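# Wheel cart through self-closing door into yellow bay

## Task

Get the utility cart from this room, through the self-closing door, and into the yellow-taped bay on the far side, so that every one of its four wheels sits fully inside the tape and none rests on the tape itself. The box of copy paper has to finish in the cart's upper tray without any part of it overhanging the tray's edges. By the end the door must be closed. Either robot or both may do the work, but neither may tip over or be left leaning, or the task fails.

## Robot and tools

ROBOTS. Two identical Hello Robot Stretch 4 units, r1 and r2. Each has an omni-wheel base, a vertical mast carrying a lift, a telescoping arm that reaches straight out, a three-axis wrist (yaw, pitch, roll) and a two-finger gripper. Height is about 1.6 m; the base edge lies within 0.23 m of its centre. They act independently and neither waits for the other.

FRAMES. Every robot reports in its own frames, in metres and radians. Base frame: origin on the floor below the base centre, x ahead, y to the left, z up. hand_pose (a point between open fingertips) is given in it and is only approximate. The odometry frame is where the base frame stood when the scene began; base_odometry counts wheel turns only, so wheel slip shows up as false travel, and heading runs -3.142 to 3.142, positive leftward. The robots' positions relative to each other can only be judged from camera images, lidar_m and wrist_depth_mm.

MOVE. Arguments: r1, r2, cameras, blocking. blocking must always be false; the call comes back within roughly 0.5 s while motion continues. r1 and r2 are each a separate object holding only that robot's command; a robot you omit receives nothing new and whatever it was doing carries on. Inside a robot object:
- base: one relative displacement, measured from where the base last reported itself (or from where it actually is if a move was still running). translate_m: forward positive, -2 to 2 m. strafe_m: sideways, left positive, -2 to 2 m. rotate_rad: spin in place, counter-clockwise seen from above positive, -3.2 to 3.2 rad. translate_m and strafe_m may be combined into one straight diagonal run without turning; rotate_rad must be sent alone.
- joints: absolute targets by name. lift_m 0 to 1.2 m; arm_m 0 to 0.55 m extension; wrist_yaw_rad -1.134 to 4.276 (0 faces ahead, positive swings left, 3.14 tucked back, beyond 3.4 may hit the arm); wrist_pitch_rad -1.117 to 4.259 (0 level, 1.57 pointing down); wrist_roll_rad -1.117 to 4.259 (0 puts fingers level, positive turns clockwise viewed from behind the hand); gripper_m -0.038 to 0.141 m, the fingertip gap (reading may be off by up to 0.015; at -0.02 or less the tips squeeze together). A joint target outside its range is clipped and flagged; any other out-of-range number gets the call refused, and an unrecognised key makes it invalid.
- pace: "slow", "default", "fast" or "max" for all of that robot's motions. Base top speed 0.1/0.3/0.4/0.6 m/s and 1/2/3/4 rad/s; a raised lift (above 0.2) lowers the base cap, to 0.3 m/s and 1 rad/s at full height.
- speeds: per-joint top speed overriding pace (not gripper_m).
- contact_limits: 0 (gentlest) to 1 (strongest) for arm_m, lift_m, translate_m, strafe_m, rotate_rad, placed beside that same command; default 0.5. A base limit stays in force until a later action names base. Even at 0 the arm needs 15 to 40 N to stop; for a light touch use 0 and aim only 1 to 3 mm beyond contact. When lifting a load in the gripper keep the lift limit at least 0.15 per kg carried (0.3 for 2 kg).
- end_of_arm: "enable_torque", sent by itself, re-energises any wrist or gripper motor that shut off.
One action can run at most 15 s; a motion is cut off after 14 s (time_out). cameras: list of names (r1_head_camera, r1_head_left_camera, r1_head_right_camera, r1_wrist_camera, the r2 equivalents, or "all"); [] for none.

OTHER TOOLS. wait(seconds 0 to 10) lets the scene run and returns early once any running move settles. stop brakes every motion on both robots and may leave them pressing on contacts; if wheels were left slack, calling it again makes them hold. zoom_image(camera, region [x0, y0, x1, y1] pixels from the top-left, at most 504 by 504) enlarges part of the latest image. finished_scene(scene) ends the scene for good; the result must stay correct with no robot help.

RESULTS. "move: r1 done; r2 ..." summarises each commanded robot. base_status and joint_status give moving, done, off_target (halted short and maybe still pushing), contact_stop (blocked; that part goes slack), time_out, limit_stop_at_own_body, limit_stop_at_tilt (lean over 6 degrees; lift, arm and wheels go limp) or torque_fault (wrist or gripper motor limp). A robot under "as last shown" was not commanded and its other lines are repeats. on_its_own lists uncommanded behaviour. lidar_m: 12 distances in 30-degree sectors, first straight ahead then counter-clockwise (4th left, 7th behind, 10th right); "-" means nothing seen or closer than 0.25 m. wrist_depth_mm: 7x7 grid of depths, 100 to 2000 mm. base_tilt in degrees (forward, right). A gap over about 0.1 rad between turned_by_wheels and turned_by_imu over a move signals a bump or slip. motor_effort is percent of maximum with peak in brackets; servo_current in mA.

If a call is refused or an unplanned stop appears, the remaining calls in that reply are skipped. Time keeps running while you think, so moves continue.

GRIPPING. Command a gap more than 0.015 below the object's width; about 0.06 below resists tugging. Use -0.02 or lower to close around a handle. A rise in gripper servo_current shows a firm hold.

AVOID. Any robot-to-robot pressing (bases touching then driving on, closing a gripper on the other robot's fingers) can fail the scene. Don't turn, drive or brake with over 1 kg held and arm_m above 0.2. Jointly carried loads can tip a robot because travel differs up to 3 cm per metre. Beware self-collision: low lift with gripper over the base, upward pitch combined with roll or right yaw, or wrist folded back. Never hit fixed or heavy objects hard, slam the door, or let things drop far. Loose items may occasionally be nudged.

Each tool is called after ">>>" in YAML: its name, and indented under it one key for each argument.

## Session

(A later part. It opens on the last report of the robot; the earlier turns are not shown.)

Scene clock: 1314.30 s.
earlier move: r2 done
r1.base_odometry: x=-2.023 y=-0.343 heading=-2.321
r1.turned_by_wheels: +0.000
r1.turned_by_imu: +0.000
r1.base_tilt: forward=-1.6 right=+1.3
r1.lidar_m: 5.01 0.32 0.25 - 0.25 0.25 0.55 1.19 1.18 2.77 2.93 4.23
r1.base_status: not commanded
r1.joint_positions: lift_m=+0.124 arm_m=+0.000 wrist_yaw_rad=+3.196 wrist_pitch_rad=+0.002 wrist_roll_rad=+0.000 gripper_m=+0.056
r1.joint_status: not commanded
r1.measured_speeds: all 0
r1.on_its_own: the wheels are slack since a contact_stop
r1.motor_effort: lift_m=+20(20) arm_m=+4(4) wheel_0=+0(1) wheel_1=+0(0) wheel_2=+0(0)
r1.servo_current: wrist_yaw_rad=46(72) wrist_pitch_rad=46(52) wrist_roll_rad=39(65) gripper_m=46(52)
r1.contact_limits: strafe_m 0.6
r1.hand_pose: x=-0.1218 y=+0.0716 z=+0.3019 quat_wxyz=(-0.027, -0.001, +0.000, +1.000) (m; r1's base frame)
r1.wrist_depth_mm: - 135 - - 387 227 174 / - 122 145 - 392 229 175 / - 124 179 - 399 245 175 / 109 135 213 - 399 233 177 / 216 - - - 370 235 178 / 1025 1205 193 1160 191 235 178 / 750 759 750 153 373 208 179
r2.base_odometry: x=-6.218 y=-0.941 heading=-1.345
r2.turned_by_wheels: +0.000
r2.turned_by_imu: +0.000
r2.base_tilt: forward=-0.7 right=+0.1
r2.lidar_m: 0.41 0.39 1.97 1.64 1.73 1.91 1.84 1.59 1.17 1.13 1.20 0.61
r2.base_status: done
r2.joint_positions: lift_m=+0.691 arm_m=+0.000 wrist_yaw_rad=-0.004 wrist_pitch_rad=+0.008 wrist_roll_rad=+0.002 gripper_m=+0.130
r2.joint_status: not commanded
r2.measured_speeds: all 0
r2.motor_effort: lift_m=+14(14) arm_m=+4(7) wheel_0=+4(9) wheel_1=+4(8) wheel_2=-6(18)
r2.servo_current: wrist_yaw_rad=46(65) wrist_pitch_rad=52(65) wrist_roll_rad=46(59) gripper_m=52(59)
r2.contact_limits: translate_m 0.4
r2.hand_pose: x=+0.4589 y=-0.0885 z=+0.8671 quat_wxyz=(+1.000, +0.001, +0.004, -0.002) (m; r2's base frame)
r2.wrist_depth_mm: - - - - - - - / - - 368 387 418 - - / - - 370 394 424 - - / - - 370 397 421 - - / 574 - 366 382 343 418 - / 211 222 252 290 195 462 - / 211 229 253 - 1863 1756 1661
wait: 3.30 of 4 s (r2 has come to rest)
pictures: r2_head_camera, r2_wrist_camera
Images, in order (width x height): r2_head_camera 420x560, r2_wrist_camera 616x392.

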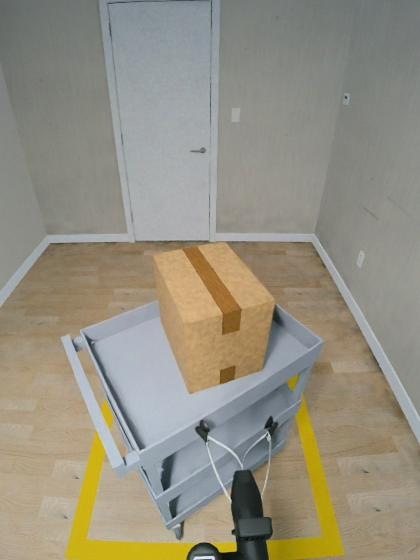

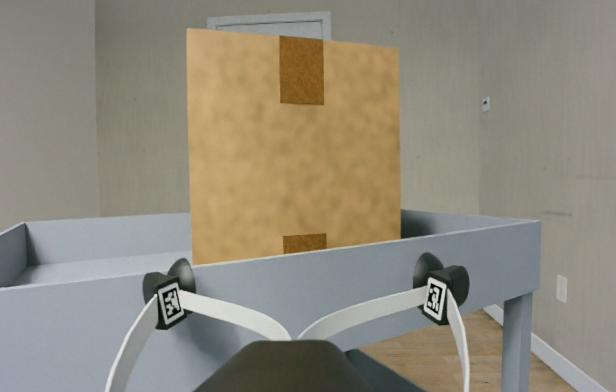

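>>> move:
  blocking: false
  r2: {"base":{"translate_m":-0.04}}

>>> wait:
  seconds: 1.5

>>> move:
  blocking: false
  r2: {"base":{"strafe_m":0.13},"contact_limits":{"strafe_m":0.2}}

>>> wait:
  seconds: 2.5

>>> move:
  blocking: false
  r2: {"base":{"translate_m":0.12},"pace":"slow","contact_limits":{"translate_m":0.4}}

>>> wait:
  seconds: 3
  cameras: ["r2_head_camera","r2_wrist_camera","r2_head_left_camera"]

Scene clock: 1320.90 s.
move: r2 moving
r1: as last shown
r1.lidar_m: 5.02 0.32 0.25 - 0.25 0.25 0.57 1.20 1.20 2.78 2.93 4.20
r1.on_its_own: the wheels are slack since a contact_stop
r1.servo_current: wrist_yaw_rad=46(65) wrist_pitch_rad=46(46) wrist_roll_rad=39(52) gripper_m=46(46)
r1.contact_limits: strafe_m 0.6
r1.wrist_depth_mm: - 135 - - 389 226 173 / - 122 145 - 392 229 175 / - 123 178 - 397 245 176 / 109 135 213 - 402 233 177 / 216 - - - 370 234 178 / 1008 1205 193 1205 190 235 178 / 759 750 759 153 375 209 179
r2.base_odometry: x=-6.224 y=-0.912 heading=-1.345
r2.turned_by_wheels: +0.000
r2.turned_by_imu: +0.000
r2.base_tilt: forward=-0.7 right=+0.0
r2.lidar_m: 0.45 0.40 2.00 1.66 1.75 1.87 1.80 1.59 1.17 1.11 1.19 0.64
r2.base_status: translate_m moving
r2.joint_positions: lift_m=+0.691 arm_m=+0.000 wrist_yaw_rad=-0.003 wrist_pitch_rad=+0.008 wrist_roll_rad=+0.002 gripper_m=+0.130
r2.joint_status: not commanded
r2.measured_speeds: translate_m=-0.083 strafe_m=+0.000 rotate_rad=-0.005 lift_m=+0.000 arm_m=+0.000 wrist_yaw_rad=+0.000 wrist_pitch_rad=+0.000 wrist_roll_rad=+0.000
r2.motor_effort: lift_m=+14(14) arm_m=+4(4) wheel_0=-4(6) wheel_1=-3(9) wheel_2=+4(12)
r2.servo_current: wrist_yaw_rad=46(52) wrist_pitch_rad=52(59) wrist_roll_rad=46(59) gripper_m=46(59)
r2.hand_pose: x=+0.4590 y=-0.0883 z=+0.8671 quat_wxyz=(+1.000, +0.001, +0.004, -0.001) (m; r2's base frame)
r2.wrist_depth_mm: - - - - - - - / - - 394 410 442 - - / - - 397 415 449 - - / - - 399 418 449 - - / 496 - 389 340 368 439 - / 229 240 273 314 220 492 - / 229 243 273 - 1863 1756 1618
pictures: none

Scene clock: 1321.50 s.
earlier move: r2 done
r1.base_odometry: x=-2.023 y=-0.343 heading=-2.321
r1.turned_by_wheels: +0.000
r1.turned_by_imu: +0.000
r1.base_tilt: forward=-1.6 right=+1.2
r1.lidar_m: 4.99 0.31 0.25 - 0.25 0.25 0.54 1.18 1.21 2.76 2.95 4.22
r1.base_status: not commanded
r1.joint_positions: lift_m=+0.124 arm_m=+0.000 wrist_yaw_rad=+3.196 wrist_pitch_rad=+0.002 wrist_roll_rad=+0.000 gripper_m=+0.056
r1.joint_status: not commanded
r1.measured_speeds: all 0
r1.on_its_own: the wheels are slack since a contact_stop
r1.motor_effort: lift_m=+20(20) arm_m=+4(4) wheel_0=+0(1) wheel_1=+0(0) wheel_2=+0(0)
r1.servo_current: wrist_yaw_rad=46(65) wrist_pitch_rad=46(46) wrist_roll_rad=46(59) gripper_m=46(46)
r1.contact_limits: strafe_m 0.6
r1.hand_pose: x=-0.1218 y=+0.0716 z=+0.3019 quat_wxyz=(-0.027, -0.001, +0.000, +1.000) (m; r1's base frame)
r1.wrist_depth_mm: - 135 - - 384 226 173 / - 122 145 - 394 230 174 / - 124 179 - 397 244 176 / 109 135 213 - 399 234 177 / 215 - - - 368 234 178 / 1025 1229 194 1182 191 235 178 / 750 759 750 154 375 208 179
r2.base_odometry: x=-6.227 y=-0.902 heading=-1.345
r2.turned_by_wheels: +0.000
r2.turned_by_imu: +0.000
r2.base_tilt: forward=-0.7 right=+0.0
r2.lidar_m: 0.44 0.42 1.97 1.65 1.74 1.89 1.82 1.57 1.16 1.13 1.18 0.63
r2.base_status: done
r2.joint_positions: lift_m=+0.691 arm_m=+0.000 wrist_yaw_rad=-0.003 wrist_pitch_rad=+0.008 wrist_roll_rad=+0.002 gripper_m=+0.130
r2.joint_status: not commanded
r2.measured_speeds: all 0
r2.motor_effort: lift_m=+14(14) arm_m=+4(4) wheel_0=-4(6) wheel_1=-4(9) wheel_2=+2(12)
r2.servo_current: wrist_yaw_rad=39(65) wrist_pitch_rad=52(59) wrist_roll_rad=46(59) gripper_m=59(59)
r2.hand_pose: x=+0.4590 y=-0.0883 z=+0.8671 quat_wxyz=(+1.000, +0.001, +0.004, -0.001) (m; r2's base frame)
r2.wrist_depth_mm: - - - - - - - / - - 404 427 - - - / - - 407 427 - - - / - - 407 433 462 - - / 477 266 309 351 384 462 - / 238 251 289 327 220 504 - / 239 254 - - 1921 1756 1661
wait: 0.60 of 1.5 s (r2 has come to rest)
pictures: none

Scene clock: 1322.00 s.
move: r2 moving
r1: as last shown
r1.base_tilt: forward=-1.6 right=+1.3
r1.lidar_m: 5.00 0.34 0.25 - 0.25 0.25 0.56 1.21 1.18 2.78 2.93 4.20
r1.on_its_own: the wheels are slack since a contact_stop
r1.motor_effort: lift_m=+19(20) arm_m=+4(4) wheel_0=+0(1) wheel_1=+0(0) wheel_2=+0(0)
r1.servo_current: wrist_yaw_rad=52(59) wrist_pitch_rad=52(52) wrist_roll_rad=46(59) gripper_m=46(46)
r1.contact_limits: strafe_m 0.6
r1.wrist_depth_mm: - 135 - - 387 228 173 / - 122 144 - 392 230 175 / - 124 179 - 399 245 176 / 109 136 213 - 399 233 177 / 216 - - - 370 234 178 / 1008 1205 194 1182 191 235 179 / 750 759 750 154 373 208 178
r2.base_odometry: x=-6.191 y=-0.894 heading=-1.345
r2.turned_by_wheels: +0.000
r2.turned_by_imu: +0.000
r2.base_tilt: forward=-0.7 right=+0.1
r2.lidar_m: 0.42 0.38 1.97 1.63 1.70 1.88 1.78 1.63 1.20 1.16 1.22 0.61
r2.base_status: strafe_m moving
r2.joint_positions: lift_m=+0.691 arm_m=+0.000 wrist_yaw_rad=-0.003 wrist_pitch_rad=+0.008 wrist_roll_rad=+0.002 gripper_m=+0.130
r2.joint_status: not commanded
r2.measured_speeds: translate_m=+0.001 strafe_m=+0.141 rotate_rad=-0.004 lift_m=+0.000 arm_m=+0.000 wrist_yaw_rad=+0.000 wrist_pitch_rad=+0.000 wrist_roll_rad=+0.000
r2.motor_effort: lift_m=+14(14) arm_m=+4(4) wheel_0=-7(13) wheel_1=+10(12) wheel_2=+0(3)
r2.servo_current: wrist_yaw_rad=46(52) wrist_pitch_rad=59(59) wrist_roll_rad=52(59) gripper_m=52(59)
r2.contact_limits: strafe_m 0.2
r2.hand_pose: x=+0.4590 y=-0.0883 z=+0.8671 quat_wxyz=(+1.000, +0.001, +0.004, -0.001) (m; r2's base frame)
r2.wrist_depth_mm: - - - - - - - / - - 544 418 449 - - / - - 554 415 452 - - / - - 591 424 449 - - / 415 - 402 334 366 433 - / 225 236 264 310 213 508 - / 226 241 274 - 1863 1756 1576
pictures: none

Scene clock: 1323.13 s.
earlier move: r2 done
r1.base_odometry: x=-2.023 y=-0.343 heading=-2.321
r1.turned_by_wheels: +0.000
r1.turned_by_imu: +0.000
r1.base_tilt: forward=-1.6 right=+1.2
r1.lidar_m: 5.02 0.31 0.25 - 0.25 0.26 0.58 1.20 1.18 2.76 2.91 4.16
r1.base_status: not commanded
r1.joint_positions: lift_m=+0.124 arm_m=+0.000 wrist_yaw_rad=+3.196 wrist_pitch_rad=+0.002 wrist_roll_rad=+0.000 gripper_m=+0.056
r1.joint_status: not commanded
r1.measured_speeds: all 0
r1.on_its_own: the wheels are slack since a contact_stop
r1.motor_effort: lift_m=+19(20) arm_m=+4(4) wheel_0=+0(1) wheel_1=+0(0) wheel_2=+0(0)
r1.servo_current: wrist_yaw_rad=59(59) wrist_pitch_rad=46(52) wrist_roll_rad=52(65) gripper_m=39(46)
r1.contact_limits: strafe_m 0.6
r1.hand_pose: x=-0.1218 y=+0.0716 z=+0.3019 quat_wxyz=(-0.027, -0.001, +0.000, +1.000) (m; r1's base frame)
r1.wrist_depth_mm: - 135 - - 384 227 173 / - 123 144 - 394 229 175 / - 124 178 - 397 245 176 / 109 135 213 - 402 234 177 / 216 - - - 373 235 179 / 1025 1205 193 1182 191 236 179 / 759 759 750 153 375 209 179
r2.base_odometry: x=-6.100 y=-0.873 heading=-1.346
r2.turned_by_wheels: +0.000
r2.turned_by_imu: +0.000
r2.base_tilt: forward=-0.7 right=+0.1
r2.lidar_m: 0.41 0.63 1.89 1.53 1.61 1.89 1.80 1.78 1.31 1.27 1.31 0.56
r2.base_status: done
r2.joint_positions: lift_m=+0.691 arm_m=+0.000 wrist_yaw_rad=-0.003 wrist_pitch_rad=+0.008 wrist_roll_rad=+0.002 gripper_m=+0.130
r2.joint_status: not commanded
r2.measured_speeds: all 0
r2.motor_effort: lift_m=+14(14) arm_m=+4(5) wheel_0=-3(13) wheel_1=+3(12) wheel_2=-1(3)
r2.servo_current: wrist_yaw_rad=46(59) wrist_pitch_rad=59(59) wrist_roll_rad=46(59) gripper_m=52(59)
r2.contact_limits: strafe_m 0.2
r2.hand_pose: x=+0.4590 y=-0.0883 z=+0.8671 quat_wxyz=(+1.000, +0.001, +0.004, -0.001) (m; r2's base frame)
r2.wrist_depth_mm: - - - - - - - / - - - 421 430 462 - / - - - 430 430 466 - / - - - 439 436 466 - / 347 615 262 413 334 384 439 / 207 226 201 277 190 377 1808 / 208 220 247 - - 1708 1808
wait: 1.13 of 2.5 s (r2 has come to rest)
pictures: none

Scene clock: 1323.63 s.
move: r2 moving
r1: as last shown
r1.base_tilt: forward=-1.6 right=+1.3
r1.lidar_m: 5.00 0.32 0.25 - 0.25 0.25 0.57 1.20 1.17 2.78 2.95 4.19
r1.on_its_own: the wheels are slack since a contact_stop
r1.servo_current: wrist_yaw_rad=39(65) wrist_pitch_rad=46(52) wrist_roll_rad=46(52) gripper_m=39(46)
r1.contact_limits: strafe_m 0.6
r1.wrist_depth_mm: - 135 - - 387 226 173 / - 123 144 - 394 229 175 / - 124 179 - 402 245 176 / 109 135 213 - 399 233 177 / 215 - - - 370 234 178 / 1025 1182 194 1182 191 235 178 / 750 759 750 154 377 208 178
r2.base_odometry: x=-6.097 y=-0.885 heading=-1.346
r2.turned_by_wheels: +0.000
r2.turned_by_imu: +0.000
r2.base_tilt: forward=-0.7 right=+0.0
r2.lidar_m: 0.43 0.60 1.87 1.52 1.63 1.88 1.80 1.74 1.31 1.25 1.34 0.57
r2.base_status: translate_m moving
r2.joint_positions: lift_m=+0.691 arm_m=+0.000 wrist_yaw_rad=-0.003 wrist_pitch_rad=+0.008 wrist_roll_rad=+0.002 gripper_m=+0.130
r2.joint_status: not commanded
r2.measured_speeds: translate_m=+0.048 strafe_m=+0.000 rotate_rad=-0.003 lift_m=+0.000 arm_m=+0.000 wrist_yaw_rad=+0.000 wrist_pitch_rad=+0.000 wrist_roll_rad=+0.000
r2.motor_effort: lift_m=+14(14) arm_m=+4(5) wheel_0=+4(8) wheel_1=+6(8) wheel_2=-10(12)
r2.servo_current: wrist_yaw_rad=46(52) wrist_pitch_rad=52(59) wrist_roll_rad=59(59) gripper_m=46(52)
r2.contact_limits: translate_m 0.4
r2.hand_pose: x=+0.4590 y=-0.0883 z=+0.8671 quat_wxyz=(+1.000, +0.001, +0.004, -0.001) (m; r2's base frame)
r2.wrist_depth_mm: - - - - - - - / - - - 413 424 455 - / - - - 421 430 455 - / - - - 427 436 459 - / 312 368 257 413 327 377 430 / 208 228 216 279 198 379 500 / 212 224 250 - - 1756 1708
pictures: none

Scene clock: 1325.60 s.
earlier move: r2 done
r1.base_odometry: x=-2.023 y=-0.343 heading=-2.321
r1.turned_by_wheels: +0.000
r1.turned_by_imu: +0.000
r1.base_tilt: forward=-1.5 right=+1.3
r1.lidar_m: 5.00 0.34 0.25 - 0.25 0.25 0.58 1.20 1.18 2.75 2.95 4.21
r1.base_status: not commanded
r1.joint_positions: lift_m=+0.124 arm_m=+0.000 wrist_yaw_rad=+3.196 wrist_pitch_rad=+0.002 wrist_roll_rad=+0.000 gripper_m=+0.056
r1.joint_status: not commanded
r1.measured_speeds: all 0
r1.on_its_own: the wheels are slack since a contact_stop
r1.motor_effort: lift_m=+20(20) arm_m=+4(4) wheel_0=+0(1) wheel_1=+0(0) wheel_2=+0(0)
r1.servo_current: wrist_yaw_rad=46(72) wrist_pitch_rad=39(52) wrist_roll_rad=33(65) gripper_m=39(46)
r1.contact_limits: strafe_m 0.6
r1.hand_pose: x=-0.1218 y=+0.0716 z=+0.3019 quat_wxyz=(-0.027, -0.001, +0.000, +1.000) (m; r1's base frame)
r1.wrist_depth_mm: - 135 - - 387 227 173 / - 123 144 - 394 230 174 / - 124 179 - 397 244 176 / 109 135 213 - 399 233 177 / 216 - - - 368 234 178 / 1008 1205 194 1182 191 235 179 / 759 750 759 153 375 208 179
r2.base_odometry: x=-6.073 y=-0.989 heading=-1.346
r2.turned_by_wheels: +0.000
r2.turned_by_imu: +0.000
r2.base_tilt: forward=-0.7 right=+0.1
r2.lidar_m: 0.43 0.44 1.80 1.54 1.62 1.98 1.91 1.73 1.32 1.26 1.34 0.51
r2.base_status: done
r2.joint_positions: lift_m=+0.691 arm_m=+0.000 wrist_yaw_rad=-0.002 wrist_pitch_rad=+0.008 wrist_roll_rad=+0.002 gripper_m=+0.130
r2.joint_status: not commanded
r2.measured_speeds: all 0
r2.motor_effort: lift_m=+14(14) arm_m=+4(5) wheel_0=+4(9) wheel_1=+4(8) wheel_2=-8(13)
r2.servo_current: wrist_yaw_rad=46(59) wrist_pitch_rad=52(59) wrist_roll_rad=46(65) gripper_m=52(59)
r2.contact_limits: translate_m 0.4
r2.hand_pose: x=+0.4591 y=-0.0880 z=+0.8671 quat_wxyz=(+1.000, +0.001, +0.004, -0.001) (m; r2's base frame)
r2.wrist_depth_mm: - - - - - - - / - - - 375 375 377 - / - - - 377 379 377 - / - - - 379 379 384 - / 315 442 254 377 379 310 322 / 229 234 251 265 277 309 322 / 229 237 251 - - 1661 1708
wait: 1.97 of 3 s (r2 has come to rest)
pictures: r2_head_camera, r2_head_left_camera, r2_wrist_camera
Images, in order (width x height): r2_head_camera 420x560, r2_head_left_camera 420x672, r2_wrist_camera 616x392.

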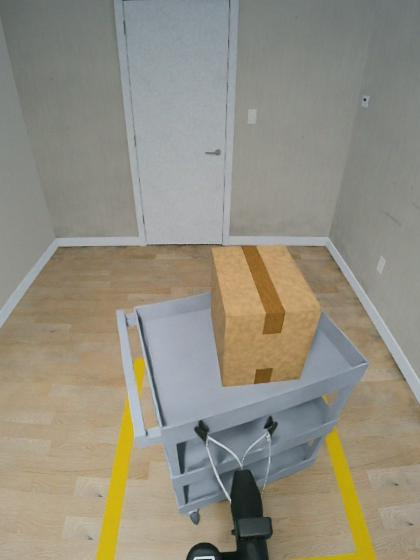

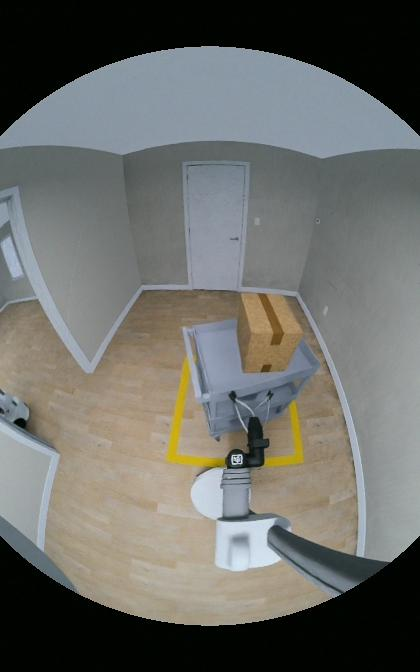

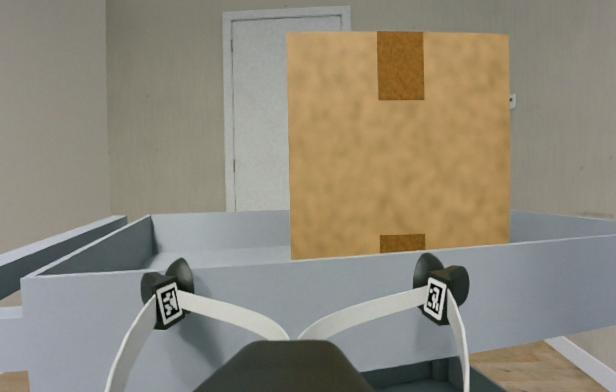

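>>> move:
  blocking: false
  r2: {"base":{"translate_m":0.06},"pace":"slow","contact_limits":{"translate_m":0.4}}

>>> wait:
  seconds: 3
  cameras: ["r2_head_camera","r2_wrist_camera","r2_head_left_camera"]

Scene clock: 1332.43 s.
move: r2 moving
r1: as last shown
r1.base_tilt: forward=-1.6 right=+1.3
r1.lidar_m: 5.00 0.34 0.25 - 0.25 0.25 0.58 1.20 1.20 2.76 2.90 4.17
r1.on_its_own: the wheels are slack since a contact_stop
r1.motor_effort: lift_m=+19(20) arm_m=+4(4) wheel_0=+0(1) wheel_1=+0(0) wheel_2=+0(0)
r1.servo_current: wrist_yaw_rad=52(72) wrist_pitch_rad=33(46) wrist_roll_rad=52(59) gripper_m=46(46)
r1.contact_limits: strafe_m 0.6
r1.wrist_depth_mm: - 135 - - 384 226 173 / - 122 145 - 392 229 175 / - 124 179 - 397 244 175 / 110 135 213 - 402 234 177 / 216 - - 1921 370 234 178 / 1008 1229 194 1205 191 236 178 / 750 759 759 153 375 209 178
r2.base_odometry: x=-6.071 y=-1.002 heading=-1.345
r2.turned_by_wheels: +0.000
r2.turned_by_imu: +0.001
r2.base_tilt: forward=-0.7 right=+0.1
r2.lidar_m: 0.42 0.44 1.83 1.54 1.59 2.02 1.93 1.75 1.32 1.25 1.35 0.51
r2.base_status: translate_m moving
r2.joint_positions: lift_m=+0.691 arm_m=+0.000 wrist_yaw_rad=-0.002 wrist_pitch_rad=+0.008 wrist_roll_rad=+0.002 gripper_m=+0.130
r2.joint_status: not commanded
r2.measured_speeds: translate_m=+0.048 strafe_m=+0.000 rotate_rad=+0.000 lift_m=+0.000 arm_m=+0.000 wrist_yaw_rad=+0.000 wrist_pitch_rad=+0.000 wrist_roll_rad=+0.000
r2.motor_effort: lift_m=+14(14) arm_m=+4(4) wheel_0=+5(7) wheel_1=+7(9) wheel_2=-12(12)
r2.servo_current: wrist_yaw_rad=46(59) wrist_pitch_rad=52(52) wrist_roll_rad=46(52) gripper_m=46(52)
r2.contact_limits: translate_m 0.4
r2.hand_pose: x=+0.4591 y=-0.0880 z=+0.8671 quat_wxyz=(+1.000, +0.001, +0.004, -0.001) (m; r2's base frame)
r2.wrist_depth_mm: - - - - - - - / - - - 368 368 370 - / - - - 373 373 373 - / - - - 375 377 375 - / 320 442 254 379 377 304 314 / 228 235 249 263 274 301 314 / 231 238 252 - - 1661 1708
pictures: none

Scene clock: 1333.77 s.
earlier move: r2 done
r1.base_odometry: x=-2.023 y=-0.343 heading=-2.321
r1.turned_by_wheels: +0.000
r1.turned_by_imu: +0.000
r1.base_tilt: forward=-1.6 right=+1.3
r1.lidar_m: 5.02 0.32 0.25 - 0.25 0.25 0.58 1.19 1.20 2.78 2.94 4.21
r1.base_status: not commanded
r1.joint_positions: lift_m=+0.124 arm_m=+0.000 wrist_yaw_rad=+3.196 wrist_pitch_rad=+0.002 wrist_roll_rad=+0.000 gripper_m=+0.056
r1.joint_status: not commanded
r1.measured_speeds: all 0
r1.on_its_own: the wheels are slack since a contact_stop
r1.motor_effort: lift_m=+20(20) arm_m=+4(4) wheel_0=+0(1) wheel_1=+0(1) wheel_2=+0(0)
r1.servo_current: wrist_yaw_rad=46(72) wrist_pitch_rad=39(46) wrist_roll_rad=39(59) gripper_m=39(46)
r1.contact_limits: strafe_m 0.6
r1.hand_pose: x=-0.1218 y=+0.0716 z=+0.3019 quat_wxyz=(-0.027, -0.001, +0.000, +1.000) (m; r1's base frame)
r1.wrist_depth_mm: - 135 - - 387 226 173 / - 122 145 - 392 229 174 / - 124 179 - 397 245 176 / 109 135 213 - 399 233 177 / 216 - - - 368 235 178 / 1025 1229 194 1182 190 235 179 / 750 759 759 153 373 208 178
r2.base_odometry: x=-6.060 y=-1.048 heading=-1.345
r2.turned_by_wheels: +0.000
r2.turned_by_imu: +0.000
r2.base_tilt: forward=-0.7 right=+0.0
r2.lidar_m: 0.44 0.47 1.80 1.53 1.61 2.04 1.95 1.78 1.30 1.26 1.33 0.52
r2.base_status: done
r2.joint_positions: lift_m=+0.691 arm_m=+0.000 wrist_yaw_rad=-0.001 wrist_pitch_rad=+0.008 wrist_roll_rad=+0.002 gripper_m=+0.130
r2.joint_status: not commanded
r2.measured_speeds: all 0
r2.motor_effort: lift_m=+14(14) arm_m=+4(5) wheel_0=+5(10) wheel_1=+5(9) wheel_2=-7(13)
r2.servo_current: wrist_yaw_rad=52(59) wrist_pitch_rad=52(59) wrist_roll_rad=46(59) gripper_m=52(59)
r2.contact_limits: translate_m 0.4
r2.hand_pose: x=+0.4591 y=-0.0878 z=+0.8671 quat_wxyz=(+1.000, +0.001, +0.004, -0.001) (m; r2's base frame)
r2.wrist_depth_mm: - - - 355 347 340 - / - - - 357 345 340 - / - - - 362 349 343 - / - - - 359 353 345 - / 340 462 - 359 353 345 281 / 236 239 247 256 262 276 283 / 236 242 250 - - - -
wait: 1.33 of 3 s (r2 has come to rest)
pictures: r2_head_camera, r2_head_left_camera, r2_wrist_camera
Images, in order (width x height): r2_head_camera 420x560, r2_head_left_camera 420x672, r2_wrist_camera 616x392.

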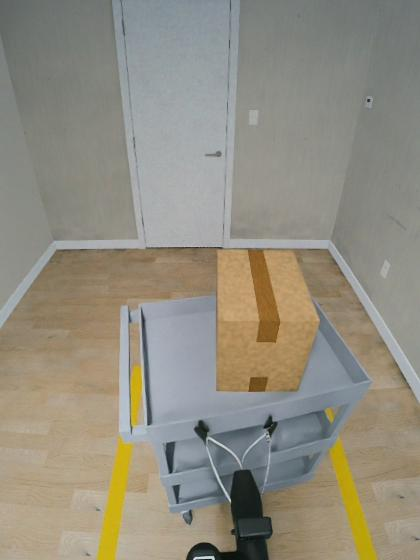

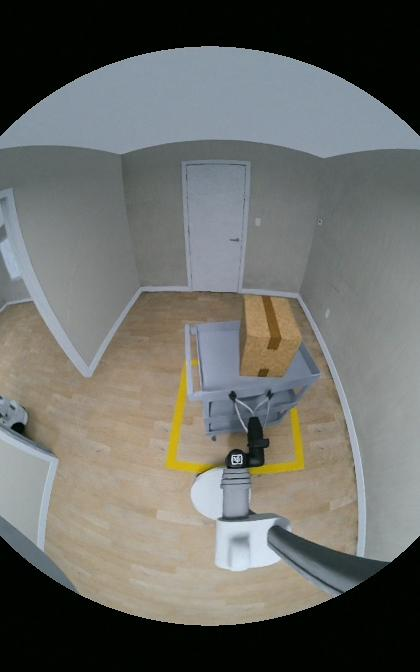

